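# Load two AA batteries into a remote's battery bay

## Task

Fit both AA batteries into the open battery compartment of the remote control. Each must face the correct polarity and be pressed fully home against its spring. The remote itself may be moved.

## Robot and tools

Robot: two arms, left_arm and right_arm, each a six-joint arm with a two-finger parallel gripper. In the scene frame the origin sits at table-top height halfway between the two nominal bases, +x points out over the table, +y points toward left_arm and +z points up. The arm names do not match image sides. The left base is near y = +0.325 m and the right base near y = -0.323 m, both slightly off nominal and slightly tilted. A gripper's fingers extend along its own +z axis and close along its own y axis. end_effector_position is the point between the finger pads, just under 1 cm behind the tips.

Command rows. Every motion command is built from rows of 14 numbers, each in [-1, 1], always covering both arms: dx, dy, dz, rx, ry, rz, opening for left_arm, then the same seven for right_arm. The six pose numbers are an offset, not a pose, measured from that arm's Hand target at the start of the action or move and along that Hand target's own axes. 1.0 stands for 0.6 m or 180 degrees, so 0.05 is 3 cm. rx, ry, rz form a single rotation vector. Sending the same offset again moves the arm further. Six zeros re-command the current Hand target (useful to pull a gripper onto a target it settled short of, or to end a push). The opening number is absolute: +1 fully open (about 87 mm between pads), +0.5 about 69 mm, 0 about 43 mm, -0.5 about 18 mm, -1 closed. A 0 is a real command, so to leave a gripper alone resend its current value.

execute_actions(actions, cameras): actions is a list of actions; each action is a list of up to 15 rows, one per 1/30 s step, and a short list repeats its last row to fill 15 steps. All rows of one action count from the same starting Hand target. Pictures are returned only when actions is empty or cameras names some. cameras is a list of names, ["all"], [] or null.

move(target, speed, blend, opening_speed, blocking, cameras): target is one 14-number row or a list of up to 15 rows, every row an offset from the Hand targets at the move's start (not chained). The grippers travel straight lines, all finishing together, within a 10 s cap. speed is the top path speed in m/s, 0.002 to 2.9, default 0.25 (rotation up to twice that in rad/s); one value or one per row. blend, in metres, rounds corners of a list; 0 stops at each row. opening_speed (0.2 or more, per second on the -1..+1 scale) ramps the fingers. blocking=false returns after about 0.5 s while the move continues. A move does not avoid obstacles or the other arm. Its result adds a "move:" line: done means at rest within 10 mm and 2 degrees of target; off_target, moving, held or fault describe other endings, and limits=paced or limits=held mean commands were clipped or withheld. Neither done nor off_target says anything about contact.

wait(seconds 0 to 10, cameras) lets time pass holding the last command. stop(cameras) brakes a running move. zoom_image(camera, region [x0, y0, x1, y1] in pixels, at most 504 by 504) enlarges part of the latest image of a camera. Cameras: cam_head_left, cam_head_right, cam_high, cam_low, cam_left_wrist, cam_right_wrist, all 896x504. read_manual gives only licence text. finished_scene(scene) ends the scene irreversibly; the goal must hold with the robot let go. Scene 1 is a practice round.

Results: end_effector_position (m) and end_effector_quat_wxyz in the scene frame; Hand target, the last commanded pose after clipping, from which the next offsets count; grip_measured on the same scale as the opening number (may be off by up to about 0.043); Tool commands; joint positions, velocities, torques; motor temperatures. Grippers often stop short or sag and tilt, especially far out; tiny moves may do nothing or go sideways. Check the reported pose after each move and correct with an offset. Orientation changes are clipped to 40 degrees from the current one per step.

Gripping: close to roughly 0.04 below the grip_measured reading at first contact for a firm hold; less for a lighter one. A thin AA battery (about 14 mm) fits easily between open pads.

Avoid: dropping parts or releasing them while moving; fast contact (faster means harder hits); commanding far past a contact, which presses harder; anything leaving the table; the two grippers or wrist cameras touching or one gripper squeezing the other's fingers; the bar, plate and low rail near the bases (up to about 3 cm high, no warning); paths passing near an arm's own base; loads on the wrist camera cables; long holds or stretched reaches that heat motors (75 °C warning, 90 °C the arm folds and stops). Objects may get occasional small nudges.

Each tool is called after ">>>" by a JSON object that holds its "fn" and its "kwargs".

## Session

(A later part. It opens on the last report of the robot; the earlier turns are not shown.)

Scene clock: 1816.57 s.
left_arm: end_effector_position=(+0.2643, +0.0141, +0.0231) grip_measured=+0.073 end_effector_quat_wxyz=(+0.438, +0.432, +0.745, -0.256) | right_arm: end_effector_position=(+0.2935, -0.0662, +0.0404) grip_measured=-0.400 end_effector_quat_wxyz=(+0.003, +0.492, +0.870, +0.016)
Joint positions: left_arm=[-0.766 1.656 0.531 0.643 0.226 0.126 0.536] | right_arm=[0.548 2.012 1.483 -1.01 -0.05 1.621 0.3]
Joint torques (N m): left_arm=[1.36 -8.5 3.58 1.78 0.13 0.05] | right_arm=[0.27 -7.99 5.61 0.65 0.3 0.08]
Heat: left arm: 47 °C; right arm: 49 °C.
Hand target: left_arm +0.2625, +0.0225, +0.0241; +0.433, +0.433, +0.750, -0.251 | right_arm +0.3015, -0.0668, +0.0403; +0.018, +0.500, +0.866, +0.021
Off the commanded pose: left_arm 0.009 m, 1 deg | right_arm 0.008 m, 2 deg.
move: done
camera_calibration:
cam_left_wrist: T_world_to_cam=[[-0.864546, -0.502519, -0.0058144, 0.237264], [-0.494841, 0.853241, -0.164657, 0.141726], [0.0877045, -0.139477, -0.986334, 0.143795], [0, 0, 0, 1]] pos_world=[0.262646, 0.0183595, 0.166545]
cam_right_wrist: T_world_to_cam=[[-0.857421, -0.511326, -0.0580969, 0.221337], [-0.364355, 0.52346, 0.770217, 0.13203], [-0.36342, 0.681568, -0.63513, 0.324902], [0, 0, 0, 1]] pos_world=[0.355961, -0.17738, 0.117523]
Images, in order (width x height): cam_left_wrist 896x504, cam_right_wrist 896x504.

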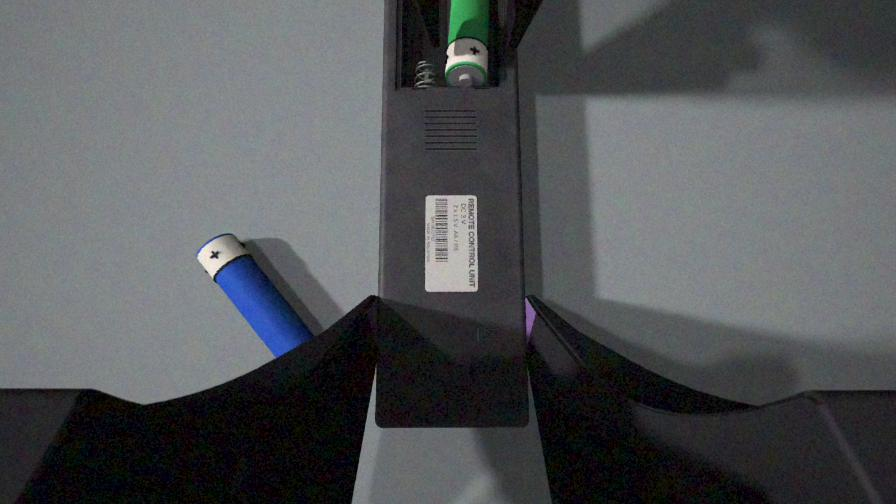

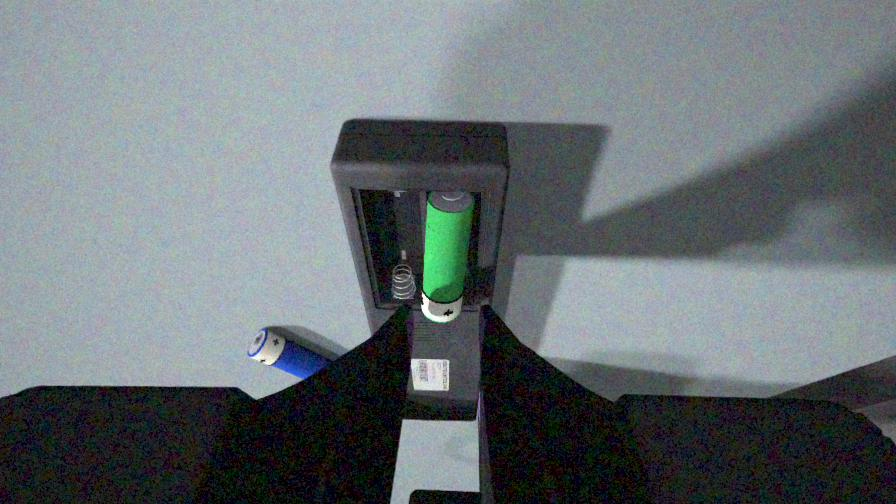

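>>> {"fn": "move", "kwargs": {"target": [0,0,0,0,0,0,0.03,0,-0.001,0.0165,0,0,0,-0.4], "speed": 0.06, "cameras": ["cam_right_wrist","cam_left_wrist"]}}

Scene clock: 1821.23 s.
left_arm: end_effector_position=(+0.2643, +0.0141, +0.0231) grip_measured=+0.073 end_effector_quat_wxyz=(+0.438, +0.432, +0.745, -0.256) | right_arm: end_effector_position=(+0.2932, -0.0670, +0.0305) grip_measured=-0.400 end_effector_quat_wxyz=(+0.002, +0.492, +0.870, +0.014)
Joint positions: left_arm=[-0.766 1.656 0.531 0.643 0.226 0.126 0.536] | right_arm=[0.548 2.024 1.46 -0.978 -0.05 1.621 0.3]
Joint torques (N m): left_arm=[1.33 -8.46 3.6 1.77 0.15 0.05] | right_arm=[0.29 -8.09 5.31 0.69 0.29 0.1]
Heat: left arm: 47 °C; right arm: 49 °C.
Hand target: left_arm +0.2625, +0.0225, +0.0241; +0.433, +0.433, +0.750, -0.251 | right_arm +0.3015, -0.0669, +0.0304; +0.018, +0.500, +0.866, +0.021
Off the commanded pose: left_arm 0.009 m, 1 deg | right_arm 0.008 m, 2 deg.
move: done
camera_calibration:
cam_left_wrist: T_world_to_cam=[[-0.864546, -0.502519, -0.0058144, 0.237264], [-0.494841, 0.853241, -0.164657, 0.141726], [0.0877045, -0.139477, -0.986334, 0.143795], [0, 0, 0, 1]] pos_world=[0.262646, 0.0183595, 0.166545]
cam_right_wrist: T_world_to_cam=[[-0.858066, -0.51065, -0.0543969, 0.220248], [-0.361659, 0.52569, 0.769969, 0.139283], [-0.364589, 0.680358, -0.635758, 0.319281], [0, 0, 0, 1]] pos_world=[0.355767, -0.177975, 0.107722]
Images, in order (width x height): cam_left_wrist 896x504, cam_right_wrist 896x504.

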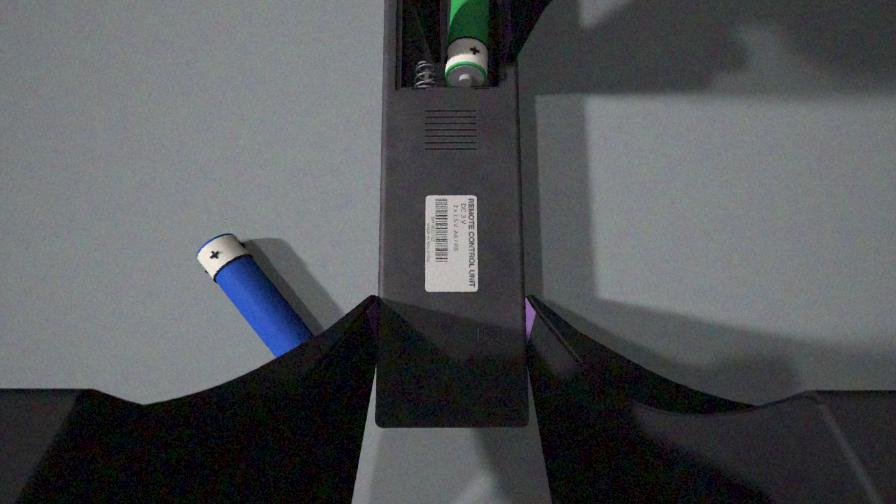

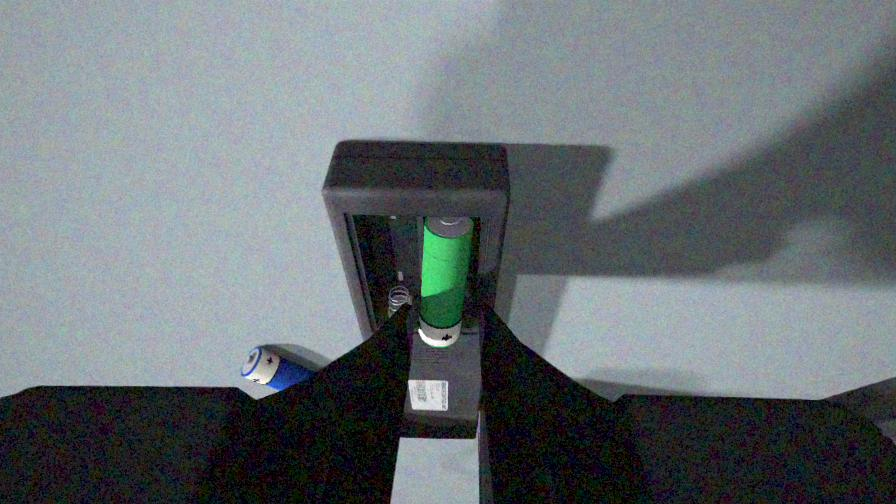

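>>> {"fn": "move", "kwargs": {"target": [[0,0,0,0,0,0,0.03,0.0095,0,0,0,0,0,-0.4],[0,0,0,0,0,0,0.03,0.0095,0,0,0,0,0,-0.7]], "speed": 0.05, "opening_speed": 0.7, "cameras": ["cam_right_wrist","cam_left_wrist"]}}

Scene clock: 1828.80 s.
left_arm: end_effector_position=(+0.2643, +0.0141, +0.0231) grip_measured=+0.073 end_effector_quat_wxyz=(+0.438, +0.432, +0.745, -0.256) | right_arm: end_effector_position=(+0.2924, -0.0620, +0.0302) grip_measured=-0.604 end_effector_quat_wxyz=(+0.005, +0.495, +0.869, +0.016)
Joint positions: left_arm=[-0.766 1.656 0.531 0.643 0.226 0.126 0.536] | right_arm=[0.562 2.024 1.46 -0.97 -0.046 1.642 0.198]
Joint torques (N m): left_arm=[1.36 -8.49 3.54 1.78 0.14 0.05] | right_arm=[0.32 -7.99 5.56 0.61 0.26 0.04]
Heat: left arm: 47 °C; right arm: 49 °C.
Hand target: left_arm +0.2625, +0.0225, +0.0241; +0.433, +0.433, +0.750, -0.251 | right_arm +0.2987, -0.0619, +0.0304; +0.018, +0.500, +0.866, +0.021
Off the commanded pose: left_arm 0.009 m, 1 deg | right_arm 0.006 m, 2 deg.
move: done
camera_calibration:
cam_left_wrist: T_world_to_cam=[[-0.864546, -0.502519, -0.0058144, 0.237264], [-0.494841, 0.853241, -0.164657, 0.141726], [0.0877045, -0.139477, -0.986334, 0.143795], [0, 0, 0, 1]] pos_world=[0.262646, 0.0183595, 0.166545]
cam_right_wrist: T_world_to_cam=[[-0.860773, -0.50521, -0.0619109, 0.223438], [-0.364388, 0.526731, 0.767968, 0.137515], [-0.355375, 0.683606, -0.637488, 0.312943], [0, 0, 0, 1]] pos_world=[0.35365, -0.17348, 0.107724]
Images, in order (width x height): cam_left_wrist 896x504, cam_right_wrist 896x504.

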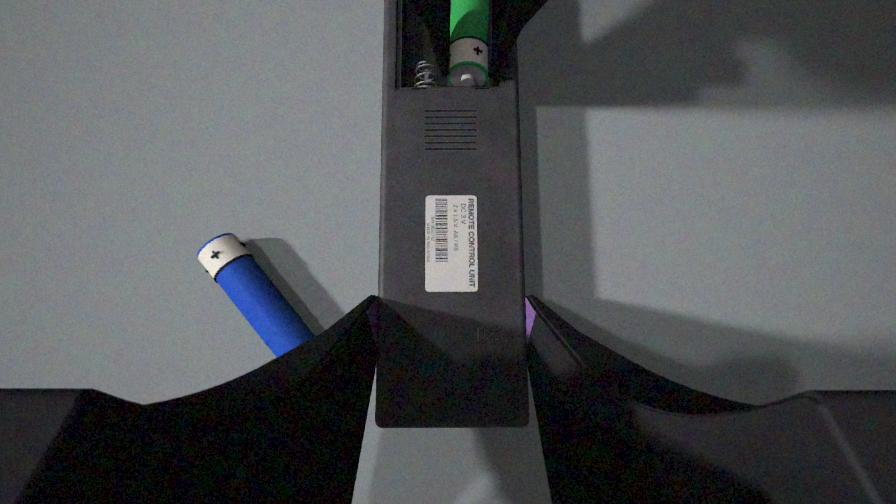

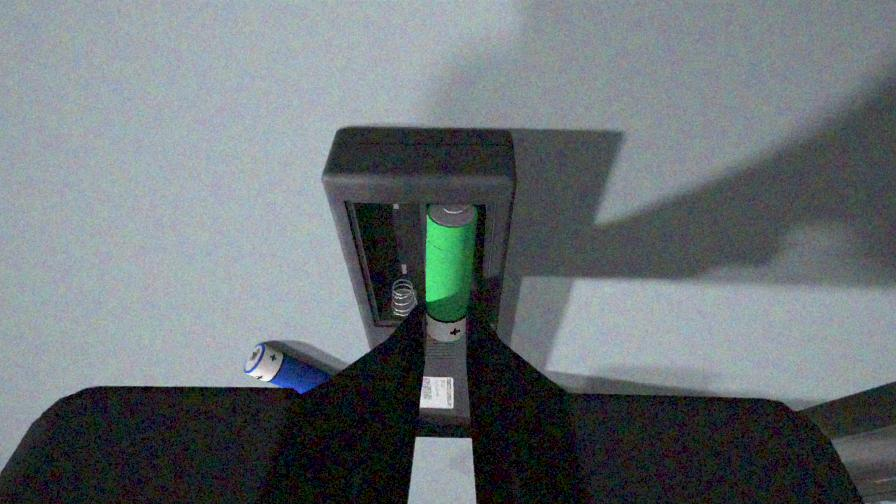

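>>> {"fn": "move", "kwargs": {"target": [0.0025,0,-0.0043,0,0,0,0.03,-0.0335,0.0004,0,0,0,0,-0.7], "speed": 0.06, "cameras": ["cam_right_wrist","cam_left_wrist"]}}

Scene clock: 1838.60 s.
left_arm: end_effector_position=(+0.2636, +0.0148, +0.0226) grip_measured=+0.073 end_effector_quat_wxyz=(+0.438, +0.432, +0.746, -0.256) | right_arm: end_effector_position=(+0.2926, -0.0633, +0.0316) grip_measured=-0.609 end_effector_quat_wxyz=(-0.006, +0.488, +0.872, +0.023)
Joint positions: left_arm=[-0.766 1.654 0.528 0.643 0.226 0.126 0.536] | right_arm=[0.547 2.024 1.46 -0.97 -0.073 1.611 0.196]
Joint torques (N m): left_arm=[1.31 -9.01 3 1.8 0.17 0.06] | right_arm=[-2.86 -8.28 4.98 0.61 0.53 -0.15]
Heat: left arm: 47 °C; right arm: 49 °C.
Hand target: left_arm +0.2610, +0.0251, +0.0241; +0.433, +0.433, +0.750, -0.251 | right_arm +0.3089, -0.0793, +0.0306; +0.018, +0.500, +0.866, +0.021
Off the commanded pose: left_arm 0.011 m, 1 deg | right_arm 0.023 m, 3 deg.
move: off_target (left_arm, right_arm)
camera_calibration:
cam_left_wrist: T_world_to_cam=[[-0.864544, -0.502527, -0.00549453, 0.23699], [-0.495022, 0.853417, -0.163194, 0.140633], [0.0866987, -0.138369, -0.986579, 0.143721], [0, 0, 0, 1]] pos_world=[0.262044, 0.0189616, 0.166045]
cam_right_wrist: T_world_to_cam=[[-0.853376, -0.517647, -0.0615645, 0.220092], [-0.362266, 0.503968, 0.784079, 0.134651], [-0.37485, 0.691417, -0.6176, 0.320342], [0, 0, 0, 1]] pos_world=[0.35668, -0.17542, 0.105816]
Images, in order (width x height): cam_left_wrist 896x504, cam_right_wrist 896x504.

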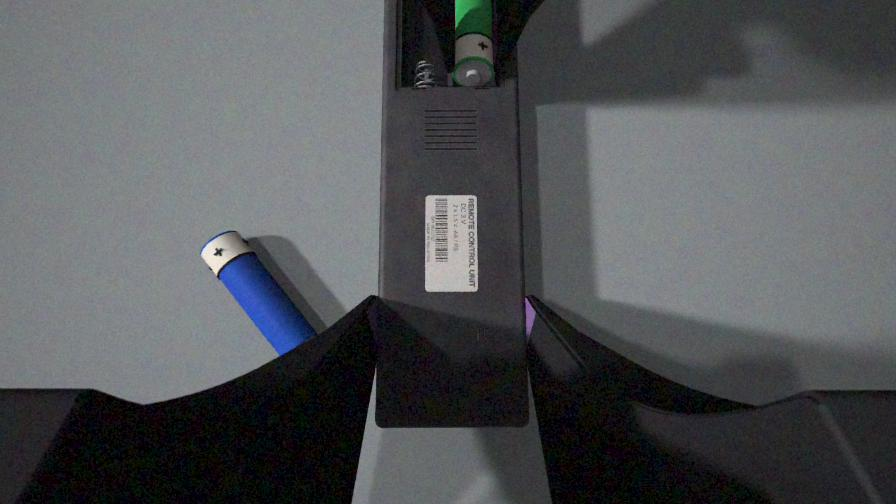

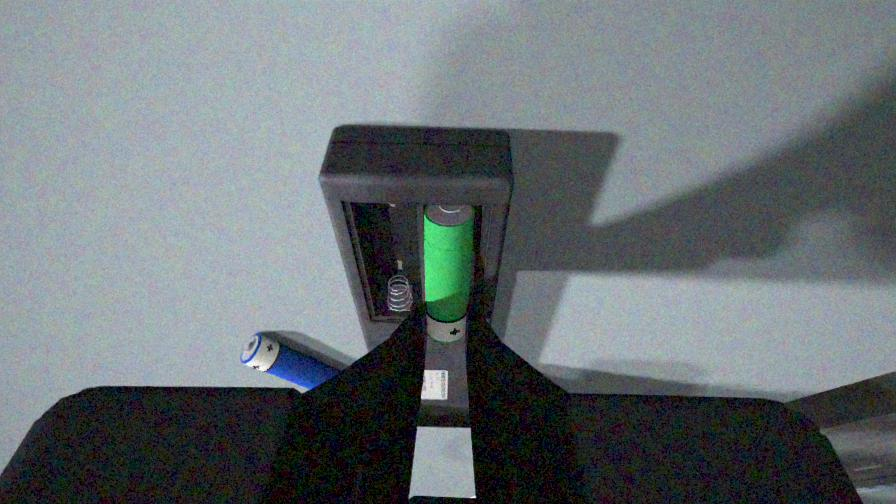

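>>> {"fn": "move", "kwargs": {"target": [0.0025,0,-0.0043,0,0,0,0.03,-0.0097,-0.0015,0.0302,0,-0.04,0,-0.7], "speed": 0.05, "cameras": ["cam_right_wrist","cam_left_wrist"]}}

>>> {"fn": "zoom_image", "kwargs": {"camera": "cam_left_wrist", "region": [400, 20, 530, 110]}}

Scene clock: 1849.70 s.
left_arm: end_effector_position=(+0.2627, +0.0174, +0.0228) grip_measured=+0.073 end_effector_quat_wxyz=(+0.439, +0.431, +0.746, -0.255) | right_arm: end_effector_position=(+0.2921, -0.0609, +0.0285) grip_measured=-0.609 end_effector_quat_wxyz=(+0.009, +0.486, +0.874, +0.019)
Joint positions: left_arm=[-0.763 1.645 0.517 0.645 0.226 0.126 0.536] | right_arm=[0.567 2.024 1.454 -0.957 -0.042 1.625 0.195]
Joint torques (N m): left_arm=[1.35 -8.96 2.91 1.79 0.17 0.08] | right_arm=[-0.84 -6.75 3.67 0.79 1.61 0.1]
Heat: left arm: 46 °C; right arm: 49 °C.
Hand target: left_arm +0.2595, +0.0277, +0.0241; +0.433, +0.433, +0.750, -0.251 | right_arm +0.3120, -0.0844, +0.0125; +0.073, +0.500, +0.863, -0.011
Off the commanded pose: left_arm 0.011 m, 1 deg | right_arm 0.035 m, 8 deg.
move: off_target (left_arm, right_arm)
camera_calibration:
cam_left_wrist: T_world_to_cam=[[-0.863002, -0.505167, -0.00572458, 0.237264], [-0.497535, 0.851821, -0.163889, 0.138721], [0.0876674, -0.138588, -0.986462, 0.144103], [0, 0, 0, 1]] pos_world=[0.261145, 0.0216633, 0.166245]
cam_right_wrist: T_world_to_cam=[[-0.849321, -0.52331, -0.0692813, 0.219402], [-0.382021, 0.518758, 0.76482, 0.142828], [-0.364298, 0.676045, -0.640508, 0.313288], [0, 0, 0, 1]] pos_world=[0.355036, -0.171075, 0.106626]
Images, in order (width x height): cam_left_wrist 896x504, cam_right_wrist 896x504.

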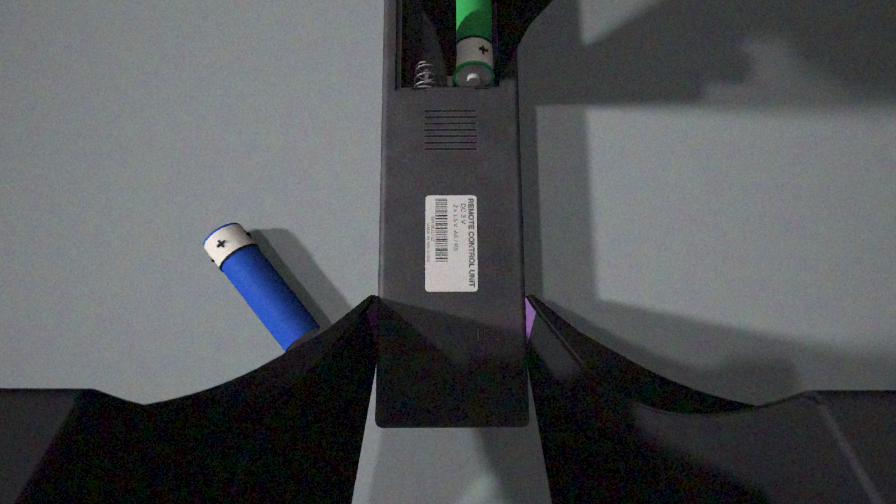

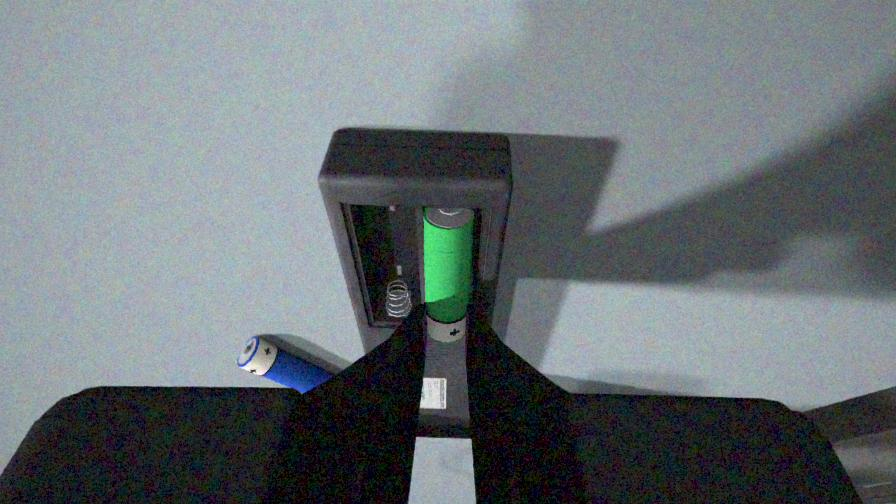

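Scaled by 3.877 from the camera's 896x504 image, which has a finer 1280x720 frame.

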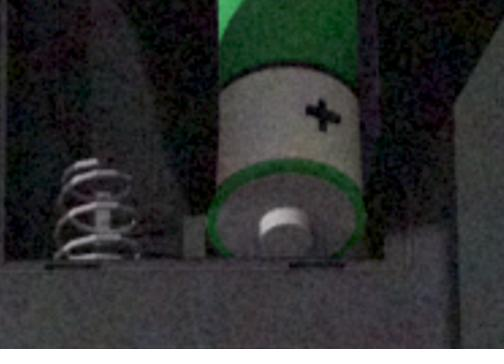

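>>> {"fn": "move", "kwargs": {"target": [0.002,0,-0.0035,0,0,0,0.03,-0.03,0.0,-0.004,0,0,0,-0.7], "speed": 0.06, "cameras": ["cam_right_wrist","cam_left_wrist"]}}

>>> {"fn": "zoom_image", "kwargs": {"camera": "cam_left_wrist", "region": [400, 20, 530, 110]}}

Scene clock: 1857.07 s.
left_arm: end_effector_position=(+0.2627, +0.0175, +0.0230) grip_measured=+0.073 end_effector_quat_wxyz=(+0.440, +0.431, +0.745, -0.256) | right_arm: end_effector_position=(+0.2925, -0.0628, +0.0282) grip_measured=-0.609 end_effector_quat_wxyz=(+0.009, +0.482, +0.876, +0.018)
Joint positions: left_arm=[-0.763 1.645 0.514 0.652 0.226 0.126 0.536] | right_arm=[0.562 2.024 1.453 -0.957 -0.042 1.612 0.195]
Joint torques (N m): left_arm=[1.57 -9.51 2.54 1.75 0.21 0.09] | right_arm=[-4.36 -7.57 3.82 0.68 1.6 -0.18]
Heat: left arm: 46 °C; right arm: 49 °C.
Hand target: left_arm +0.2583, +0.0297, +0.0241; +0.433, +0.433, +0.750, -0.251 | right_arm +0.3205, -0.0997, +0.0173; +0.073, +0.500, +0.863, -0.011
Off the commanded pose: left_arm 0.013 m, 1 deg | right_arm 0.048 m, 8 deg.
move: off_target (left_arm, right_arm)
camera_calibration:
cam_left_wrist: T_world_to_cam=[[-0.862976, -0.505201, -0.0066447, 0.237271], [-0.49715, 0.851423, -0.167095, 0.138663], [0.0900738, -0.140895, -0.985918, 0.143724], [0, 0, 0, 1]] pos_world=[0.26075, 0.0220589, 0.166447]
cam_right_wrist: T_world_to_cam=[[-0.845035, -0.530377, -0.0679404, 0.216922], [-0.385664, 0.516538, 0.764495, 0.145178], [-0.370377, 0.672227, -0.64104, 0.316011], [0, 0, 0, 1]] pos_world=[0.35634, -0.172371, 0.106326]
Images, in order (width x height): cam_left_wrist 896x504, cam_right_wrist 896x504.

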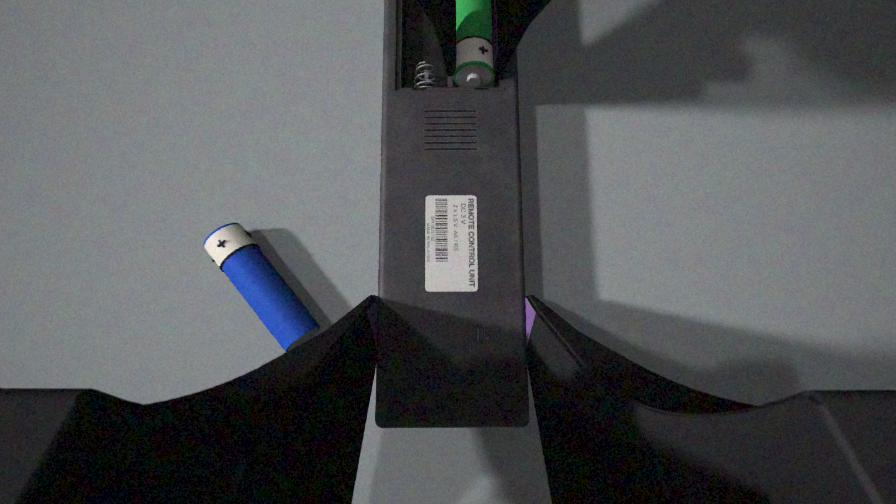

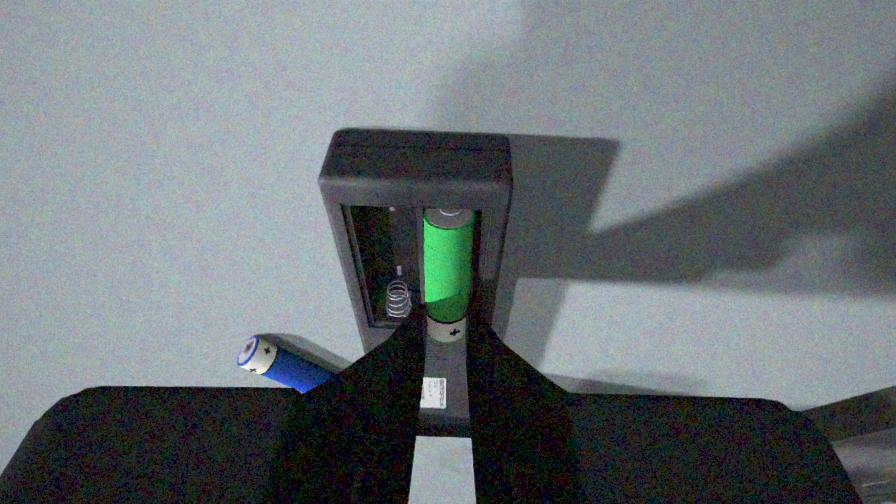

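Scaled by 3.877 from the camera's 896x504 image, which has a finer 1280x720 frame.

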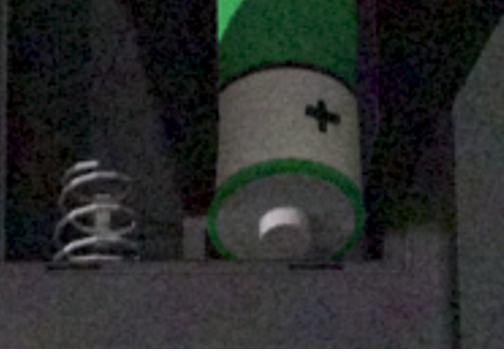

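>>> {"fn": "move", "kwargs": {"target": [0.004,0,-0.007,0,0,0,0.03,-0.02,0.0,0.006,0,0,0,-0.74], "speed": 0.06, "cameras": ["cam_left_wrist"]}}

>>> {"fn": "zoom_image", "kwargs": {"camera": "cam_left_wrist", "region": [400, 20, 530, 110]}}

Scene clock: 1868.40 s.
left_arm: end_effector_position=(+0.2618, +0.0183, +0.0256) grip_measured=+0.073 end_effector_quat_wxyz=(+0.446, +0.430, +0.742, -0.257) | right_arm: end_effector_position=(+0.2941, -0.0648, +0.0293) grip_measured=-0.609 end_effector_quat_wxyz=(-0.002, +0.478, +0.878, +0.025)
Joint positions: left_arm=[-0.763 1.634 0.5 0.669 0.226 0.126 0.536] | right_arm=[0.544 2.024 1.451 -0.952 -0.068 1.584 0.195]
Joint torques (N m): left_arm=[1.85 -9.62 2.21 1.59 0.25 0.11] | right_arm=[-5.38 -7.53 3.47 0.71 1.86 -0.22]
Heat: left arm: 48 °C; right arm: 49 °C.
Hand target: left_arm +0.2559, +0.0339, +0.0241; +0.433, +0.433, +0.750, -0.251 | right_arm +0.3268, -0.1104, +0.0154; +0.073, +0.500, +0.863, -0.011
Off the commanded pose: left_arm 0.017 m, 2 deg | right_arm 0.058 m, 10 deg.
move: off_target (left_arm, right_arm)
camera_calibration:
cam_left_wrist: T_world_to_cam=[[-0.862915, -0.505249, -0.0100817, 0.237037], [-0.495397, 0.849692, -0.180569, 0.13787], [0.0997985, -0.150821, -0.983511, 0.144045], [0, 0, 0, 1]] pos_world=[0.258468, 0.0243403, 0.168955]
Images, in order (width x height): cam_left_wrist 896x504.

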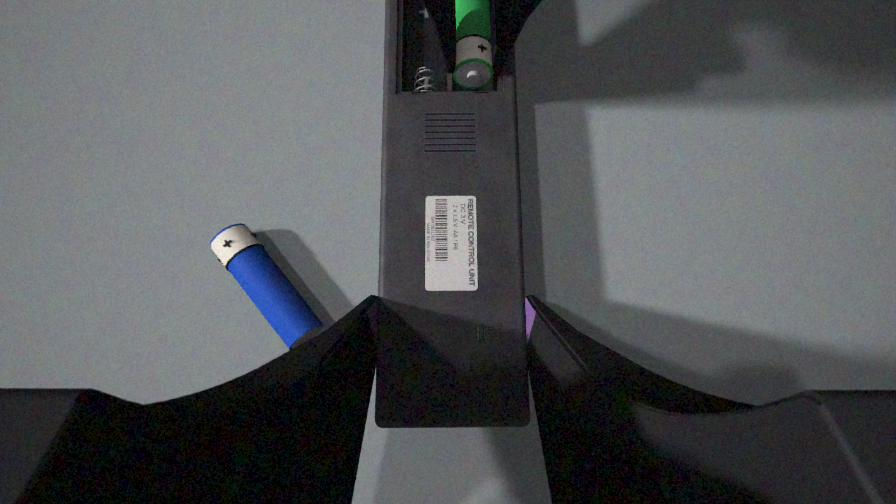

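Scaled by 3.877 from the camera's 896x504 image, which has a finer 1280x720 frame.

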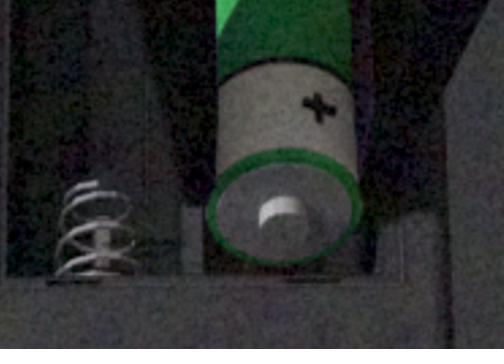

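>>> {"fn": "move", "kwargs": {"target": [0.0046,0,0.0027,0,0,0,0.03,-0.01,-0.0012,0.03,0,0,0,-0.74], "speed": 0.06, "cameras": ["cam_left_wrist","cam_right_wrist"]}}

>>> {"fn": "zoom_image", "kwargs": {"camera": "cam_left_wrist", "region": [400, 20, 530, 110]}}

Scene clock: 1873.87 s.
left_arm: end_effector_position=(+0.2618, +0.0192, +0.0252) grip_measured=+0.073 end_effector_quat_wxyz=(+0.447, +0.429, +0.742, -0.257) | right_arm: end_effector_position=(+0.2945, -0.0649, +0.0284) grip_measured=-0.609 end_effector_quat_wxyz=(-0.017, +0.477, +0.878, +0.041)
Joint positions: left_arm=[-0.761 1.634 0.495 0.675 0.226 0.126 0.536] | right_arm=[0.524 2.019 1.43 -0.925 -0.111 1.565 0.195]
Joint torques (N m): left_arm=[1.8 -8.68 2.11 1.7 0.24 0.09] | right_arm=[-5.56 -5.68 2.28 0.95 2.28 -0.25]
Heat: left arm: 48 °C; right arm: 49 °C.
Hand target: left_arm +0.2559, +0.0339, +0.0209; +0.433, +0.433, +0.750, -0.251 | right_arm +0.3312, -0.1175, -0.0016; +0.073, +0.500, +0.863, -0.011
Off the commanded pose: left_arm 0.016 m, 2 deg | right_arm 0.071 m, 12 deg.
move: off_target (left_arm, right_arm)
camera_calibration:
cam_left_wrist: T_world_to_cam=[[-0.862098, -0.50663, -0.0106088, 0.237281], [-0.496494, 0.848669, -0.182357, 0.137481], [0.101391, -0.151942, -0.983175, 0.143482], [0, 0, 0, 1]] pos_world=[0.25827, 0.0253392, 0.168656]
cam_right_wrist: T_world_to_cam=[[-0.839757, -0.536585, -0.0829763, 0.216029], [-0.373829, 0.460549, 0.805075, 0.138674], [-0.393776, 0.707086, -0.587341, 0.325914], [0, 0, 0, 1]] pos_world=[0.36159, -0.178398, 0.0977047]
Images, in order (width x height): cam_left_wrist 896x504, cam_right_wrist 896x504.

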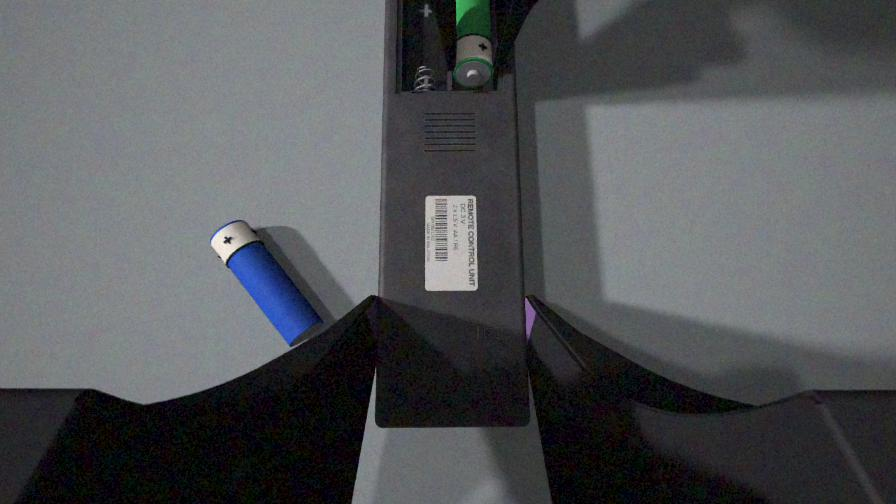

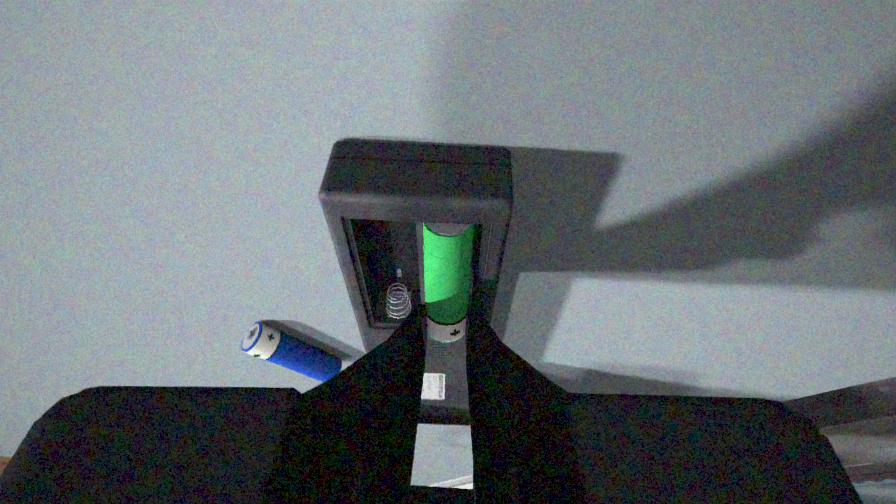

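Scaled by 3.877 from the camera's 896x504 image, which has a finer 1280x720 frame.

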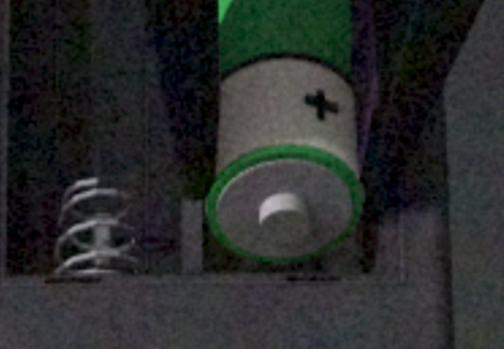

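>>> {"fn": "move", "kwargs": {"target": [0,0,0,0,0,0,0.03,-0.005,0,0,0,-0.1,0,-0.74], "speed": 0.1, "cameras": ["cam_left_wrist","cam_right_wrist"]}}

>>> {"fn": "zoom_image", "kwargs": {"camera": "cam_left_wrist", "region": [400, 20, 530, 110]}}

Scene clock: 1891.77 s.
left_arm: end_effector_position=(+0.2621, +0.0223, +0.0231) grip_measured=+0.073 end_effector_quat_wxyz=(+0.445, +0.427, +0.744, -0.255) | right_arm: end_effector_position=(+0.2940, -0.0594, +0.0282) grip_measured=-0.609 end_effector_quat_wxyz=(+0.082, +0.474, +0.877, +0.001)
Joint positions: left_arm=[-0.755 1.634 0.489 0.675 0.226 0.126 0.536] | right_arm=[0.636 2.004 1.444 -0.939 0.109 1.667 0.195]
Joint torques (N m): left_arm=[1.43 -8.65 2.56 1.7 0.26 0.1] | right_arm=[-3.22 -3.92 3.62 0.56 3.35 0.08]
Heat: left arm: 48 °C; right arm: 48 °C.
Hand target: left_arm +0.2559, +0.0339, +0.0209; +0.433, +0.433, +0.750, -0.251 | right_arm +0.3327, -0.1201, -0.0012; +0.207, +0.492, +0.841, -0.089
Off the commanded pose: left_arm 0.013 m, 2 deg | right_arm 0.078 m, 18 deg.
move: off_target (left_arm, right_arm)
camera_calibration:
cam_left_wrist: T_world_to_cam=[[-0.859006, -0.511881, -0.00933587, 0.238348], [-0.502456, 0.846408, -0.176439, 0.135979], [0.0982175, -0.146871, -0.984267, 0.142579], [0, 0, 0, 1]] pos_world=[0.259063, 0.0278529, 0.166553]
cam_right_wrist: T_world_to_cam=[[-0.828668, -0.549259, -0.107815, 0.215152], [-0.472445, 0.583038, 0.660955, 0.176337], [-0.300175, 0.598649, -0.74264, 0.292203], [0, 0, 0, 1]] pos_world=[0.349311, -0.159564, 0.123647]
Images, in order (width x height): cam_left_wrist 896x504, cam_right_wrist 896x504.

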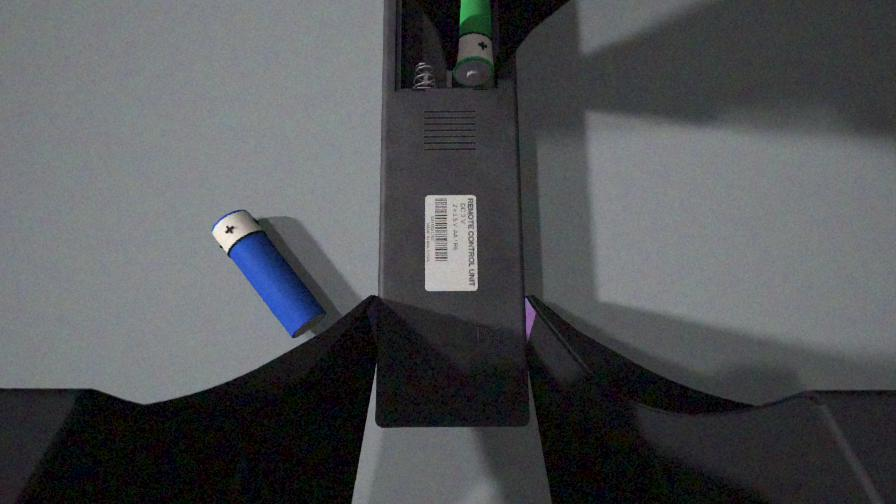

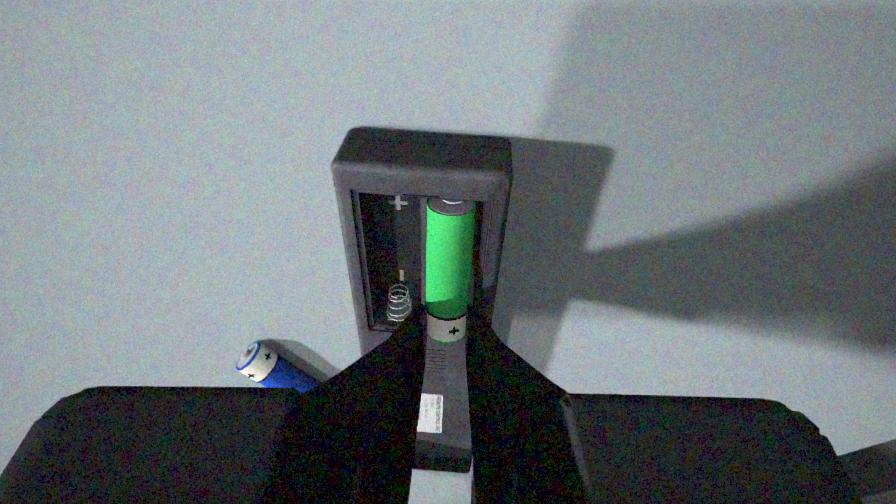

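Scaled by 3.877 from the camera's 896x504 image, which has a finer 1280x720 frame.

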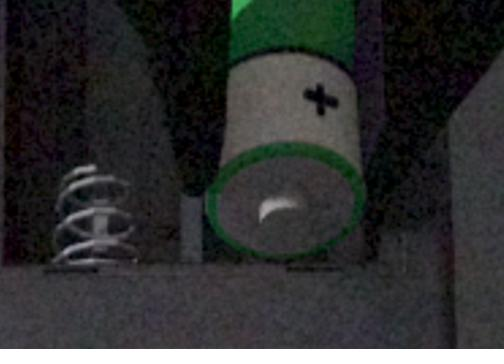

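>>> {"fn": "move", "kwargs": {"target": [0.0,0,0,0,0,0,0.03,0.075,0.0058,-0.105,0,0.12,0,-0.74], "speed": 0.08, "cameras": ["cam_left_wrist","cam_right_wrist"]}}

Scene clock: 1915.77 s.
left_arm: end_effector_position=(+0.2606, +0.0238, +0.0228) grip_measured=+0.073 end_effector_quat_wxyz=(+0.444, +0.427, +0.745, -0.255) | right_arm: end_effector_position=(+0.2895, -0.0535, +0.0308) grip_measured=-0.611 end_effector_quat_wxyz=(+0.041, +0.483, +0.875, +0.008)
Joint positions: left_arm=[-0.755 1.628 0.482 0.675 0.226 0.126 0.536] | right_arm=[0.617 2.019 1.47 -0.968 0.027 1.668 0.195]
Joint torques (N m): left_arm=[1.33 -8.23 3.18 1.68 0.27 0.1] | right_arm=[-1.89 -7.57 8.2 0.22 0.18 0.07]
Motor temperatures (°C): left_arm=[28 48 37 40 26 27 32] | right_arm=[28 47 36 32 38 29 28]
Heat: left arm: 48 °C; right arm: 47 °C.
Hand target: left_arm +0.2558, +0.0339, +0.0209; +0.433, +0.433, +0.750, -0.251 | right_arm +0.2999, -0.0606, +0.0360; +0.045, +0.500, +0.865, +0.005
Off the commanded pose: left_arm 0.011 m, 2 deg | right_arm 0.014 m, 2 deg.
move: off_target (left_arm, right_arm)
camera_calibration:
cam_left_wrist: T_world_to_cam=[[-0.859017, -0.511868, -0.00894745, 0.237831], [-0.502651, 0.846607, -0.174926, 0.133945], [0.0971142, -0.145767, -0.984541, 0.142801], [0, 0, 0, 1]] pos_world=[0.25776, 0.029155, 0.166152]
cam_right_wrist: T_world_to_cam=[[-0.843344, -0.531086, -0.0819643, 0.219454], [-0.418666, 0.553739, 0.719786, 0.150126], [-0.336882, 0.641343, -0.68934, 0.30045], [0, 0, 0, 1]] pos_world=[0.349144, -0.159273, 0.117041]
Images, in order (width x height): cam_left_wrist 896x504, cam_right_wrist 896x504.

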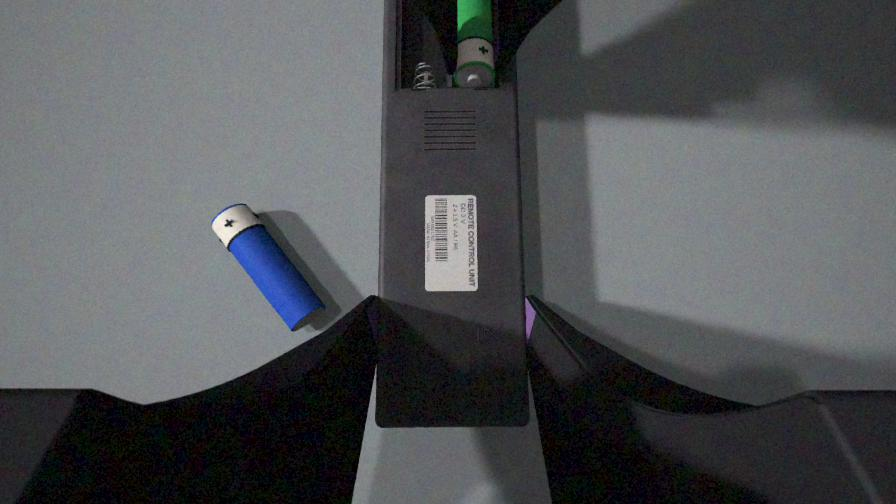

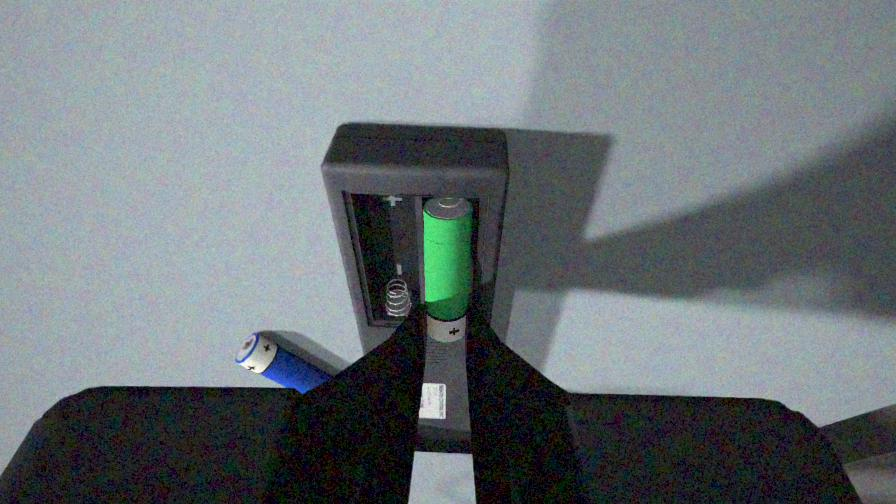

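>>> {"fn": "move", "kwargs": {"target": [[0,0,0,0,0,0,0.03,0,0,0,0,0,0,-0.48],[0,0,0,0,0,0,0.03,0.005,0.002,-0.035,0,0,0,-0.48]], "speed": 0.06, "opening_speed": 0.5, "cameras": ["cam_left_wrist","cam_right_wrist"]}}

Scene clock: 1924.93 s.
left_arm: end_effector_position=(+0.2610, +0.0242, +0.0228) grip_measured=+0.073 end_effector_quat_wxyz=(+0.445, +0.427, +0.745, -0.255) | right_arm: end_effector_position=(+0.2893, -0.0575, +0.0428) grip_measured=-0.480 end_effector_quat_wxyz=(+0.035, +0.490, +0.871, -0.006)
Joint positions: left_arm=[-0.753 1.628 0.482 0.675 0.226 0.126 0.536] | right_arm=[0.608 2.022 1.525 -1.052 0.027 1.676 0.26]
Joint torques (N m): left_arm=[1.37 -8.16 3.21 1.69 0.27 0.11] | right_arm=[-0.27 -9.24 8.72 0.22 0.21 0.1]
Heat: left arm: 48 °C; right arm: 47 °C.
Hand target: left_arm +0.2559, +0.0339, +0.0209; +0.433, +0.433, +0.750, -0.251 | right_arm +0.2977, -0.0566, +0.0568; +0.045, +0.500, +0.865, +0.005
Off the commanded pose: left_arm 0.011 m, 2 deg | right_arm 0.016 m, 2 deg.
move: off_target (left_arm, right_arm)
camera_calibration:
cam_left_wrist: T_world_to_cam=[[-0.858423, -0.512866, -0.00881369, 0.238233], [-0.503648, 0.846001, -0.174988, 0.134092], [0.0972017, -0.145774, -0.984531, 0.142796], [0, 0, 0, 1]] pos_world=[0.25816, 0.0295558, 0.166152]
cam_right_wrist: T_world_to_cam=[[-0.854235, -0.517272, -0.0520734, 0.220805], [-0.391305, 0.573782, 0.719482, 0.136875], [-0.342289, 0.634984, -0.692556, 0.312637], [0, 0, 0, 1]] pos_world=[0.349192, -0.16284, 0.129538]
Images, in order (width x height): cam_left_wrist 896x504, cam_right_wrist 896x504.

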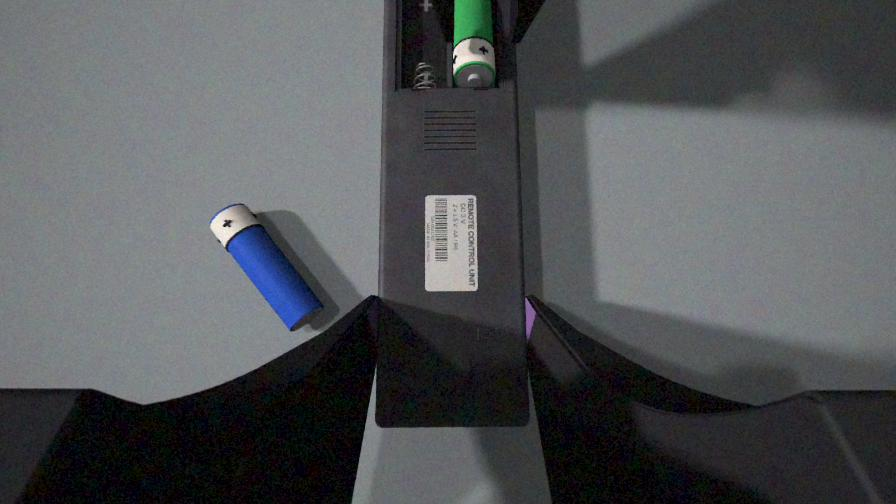

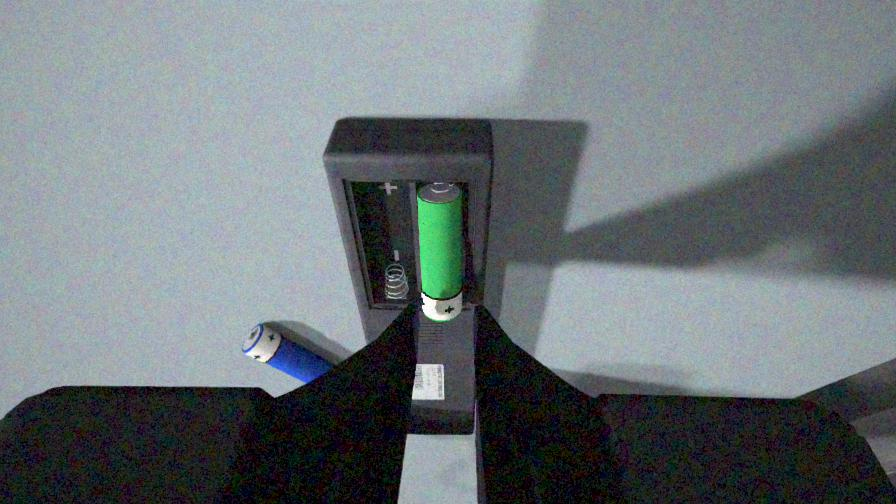

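>>> {"fn": "move", "kwargs": {"target": [[0,0,0,0,0,0,0.03,0,0,0,0,0,0,-0.78],[0,0,0,0,0,0,0.03,0.0017,0.0015,0.02,0,0,0,-0.78]], "speed": 0.05, "opening_speed": 0.6, "cameras": ["cam_left_wrist","cam_right_wrist"]}}

Scene clock: 1936.67 s.
left_arm: end_effector_position=(+0.2610, +0.0242, +0.0228) grip_measured=+0.073 end_effector_quat_wxyz=(+0.445, +0.427, +0.745, -0.255) | right_arm: end_effector_position=(+0.2893, -0.0575, +0.0428) grip_measured=-0.780 end_effector_quat_wxyz=(+0.035, +0.491, +0.871, -0.006)
Joint positions: left_arm=[-0.753 1.628 0.482 0.675 0.226 0.126 0.536] | right_arm=[0.608 2.022 1.525 -1.052 0.027 1.677 0.11]
Joint torques (N m): left_arm=[1.31 -8.2 3.17 1.68 0.27 0.11] | right_arm=[-0.16 -7.77 6.52 0.61 0.2 0.1]
Heat: left arm: 47 °C; right arm: 50 °C.
Hand target: left_arm +0.2559, +0.0339, +0.0209; +0.433, +0.433, +0.750, -0.251 | right_arm +0.2990, -0.0557, +0.0448; +0.045, +0.500, +0.865, +0.005
Off the commanded pose: left_arm 0.011 m, 2 deg | right_arm 0.010 m, 2 deg.
move: off_target (left_arm)
camera_calibration:
cam_left_wrist: T_world_to_cam=[[-0.858423, -0.512866, -0.00881369, 0.238233], [-0.503648, 0.846001, -0.174988, 0.134092], [0.0972017, -0.145774, -0.984531, 0.142796], [0, 0, 0, 1]] pos_world=[0.25816, 0.0295558, 0.166152]
cam_right_wrist: T_world_to_cam=[[-0.854793, -0.516344, -0.052122, 0.221015], [-0.390687, 0.574139, 0.719533, 0.136801], [-0.341601, 0.635416, -0.692499, 0.312421], [0, 0, 0, 1]] pos_world=[0.349092, -0.16294, 0.129438]
Images, in order (width x height): cam_left_wrist 896x504, cam_right_wrist 896x504.

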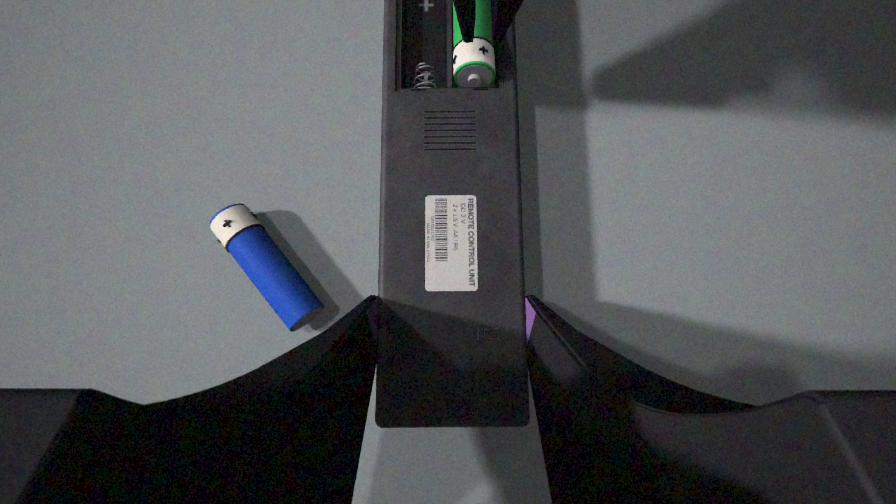

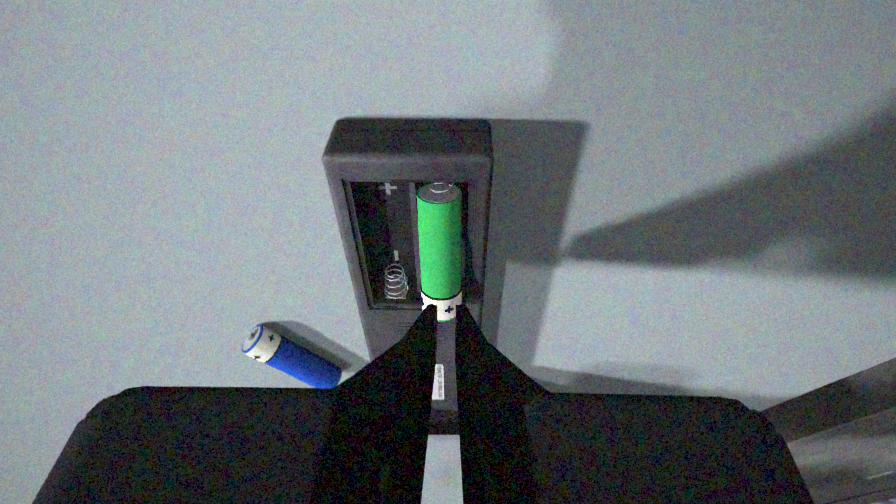

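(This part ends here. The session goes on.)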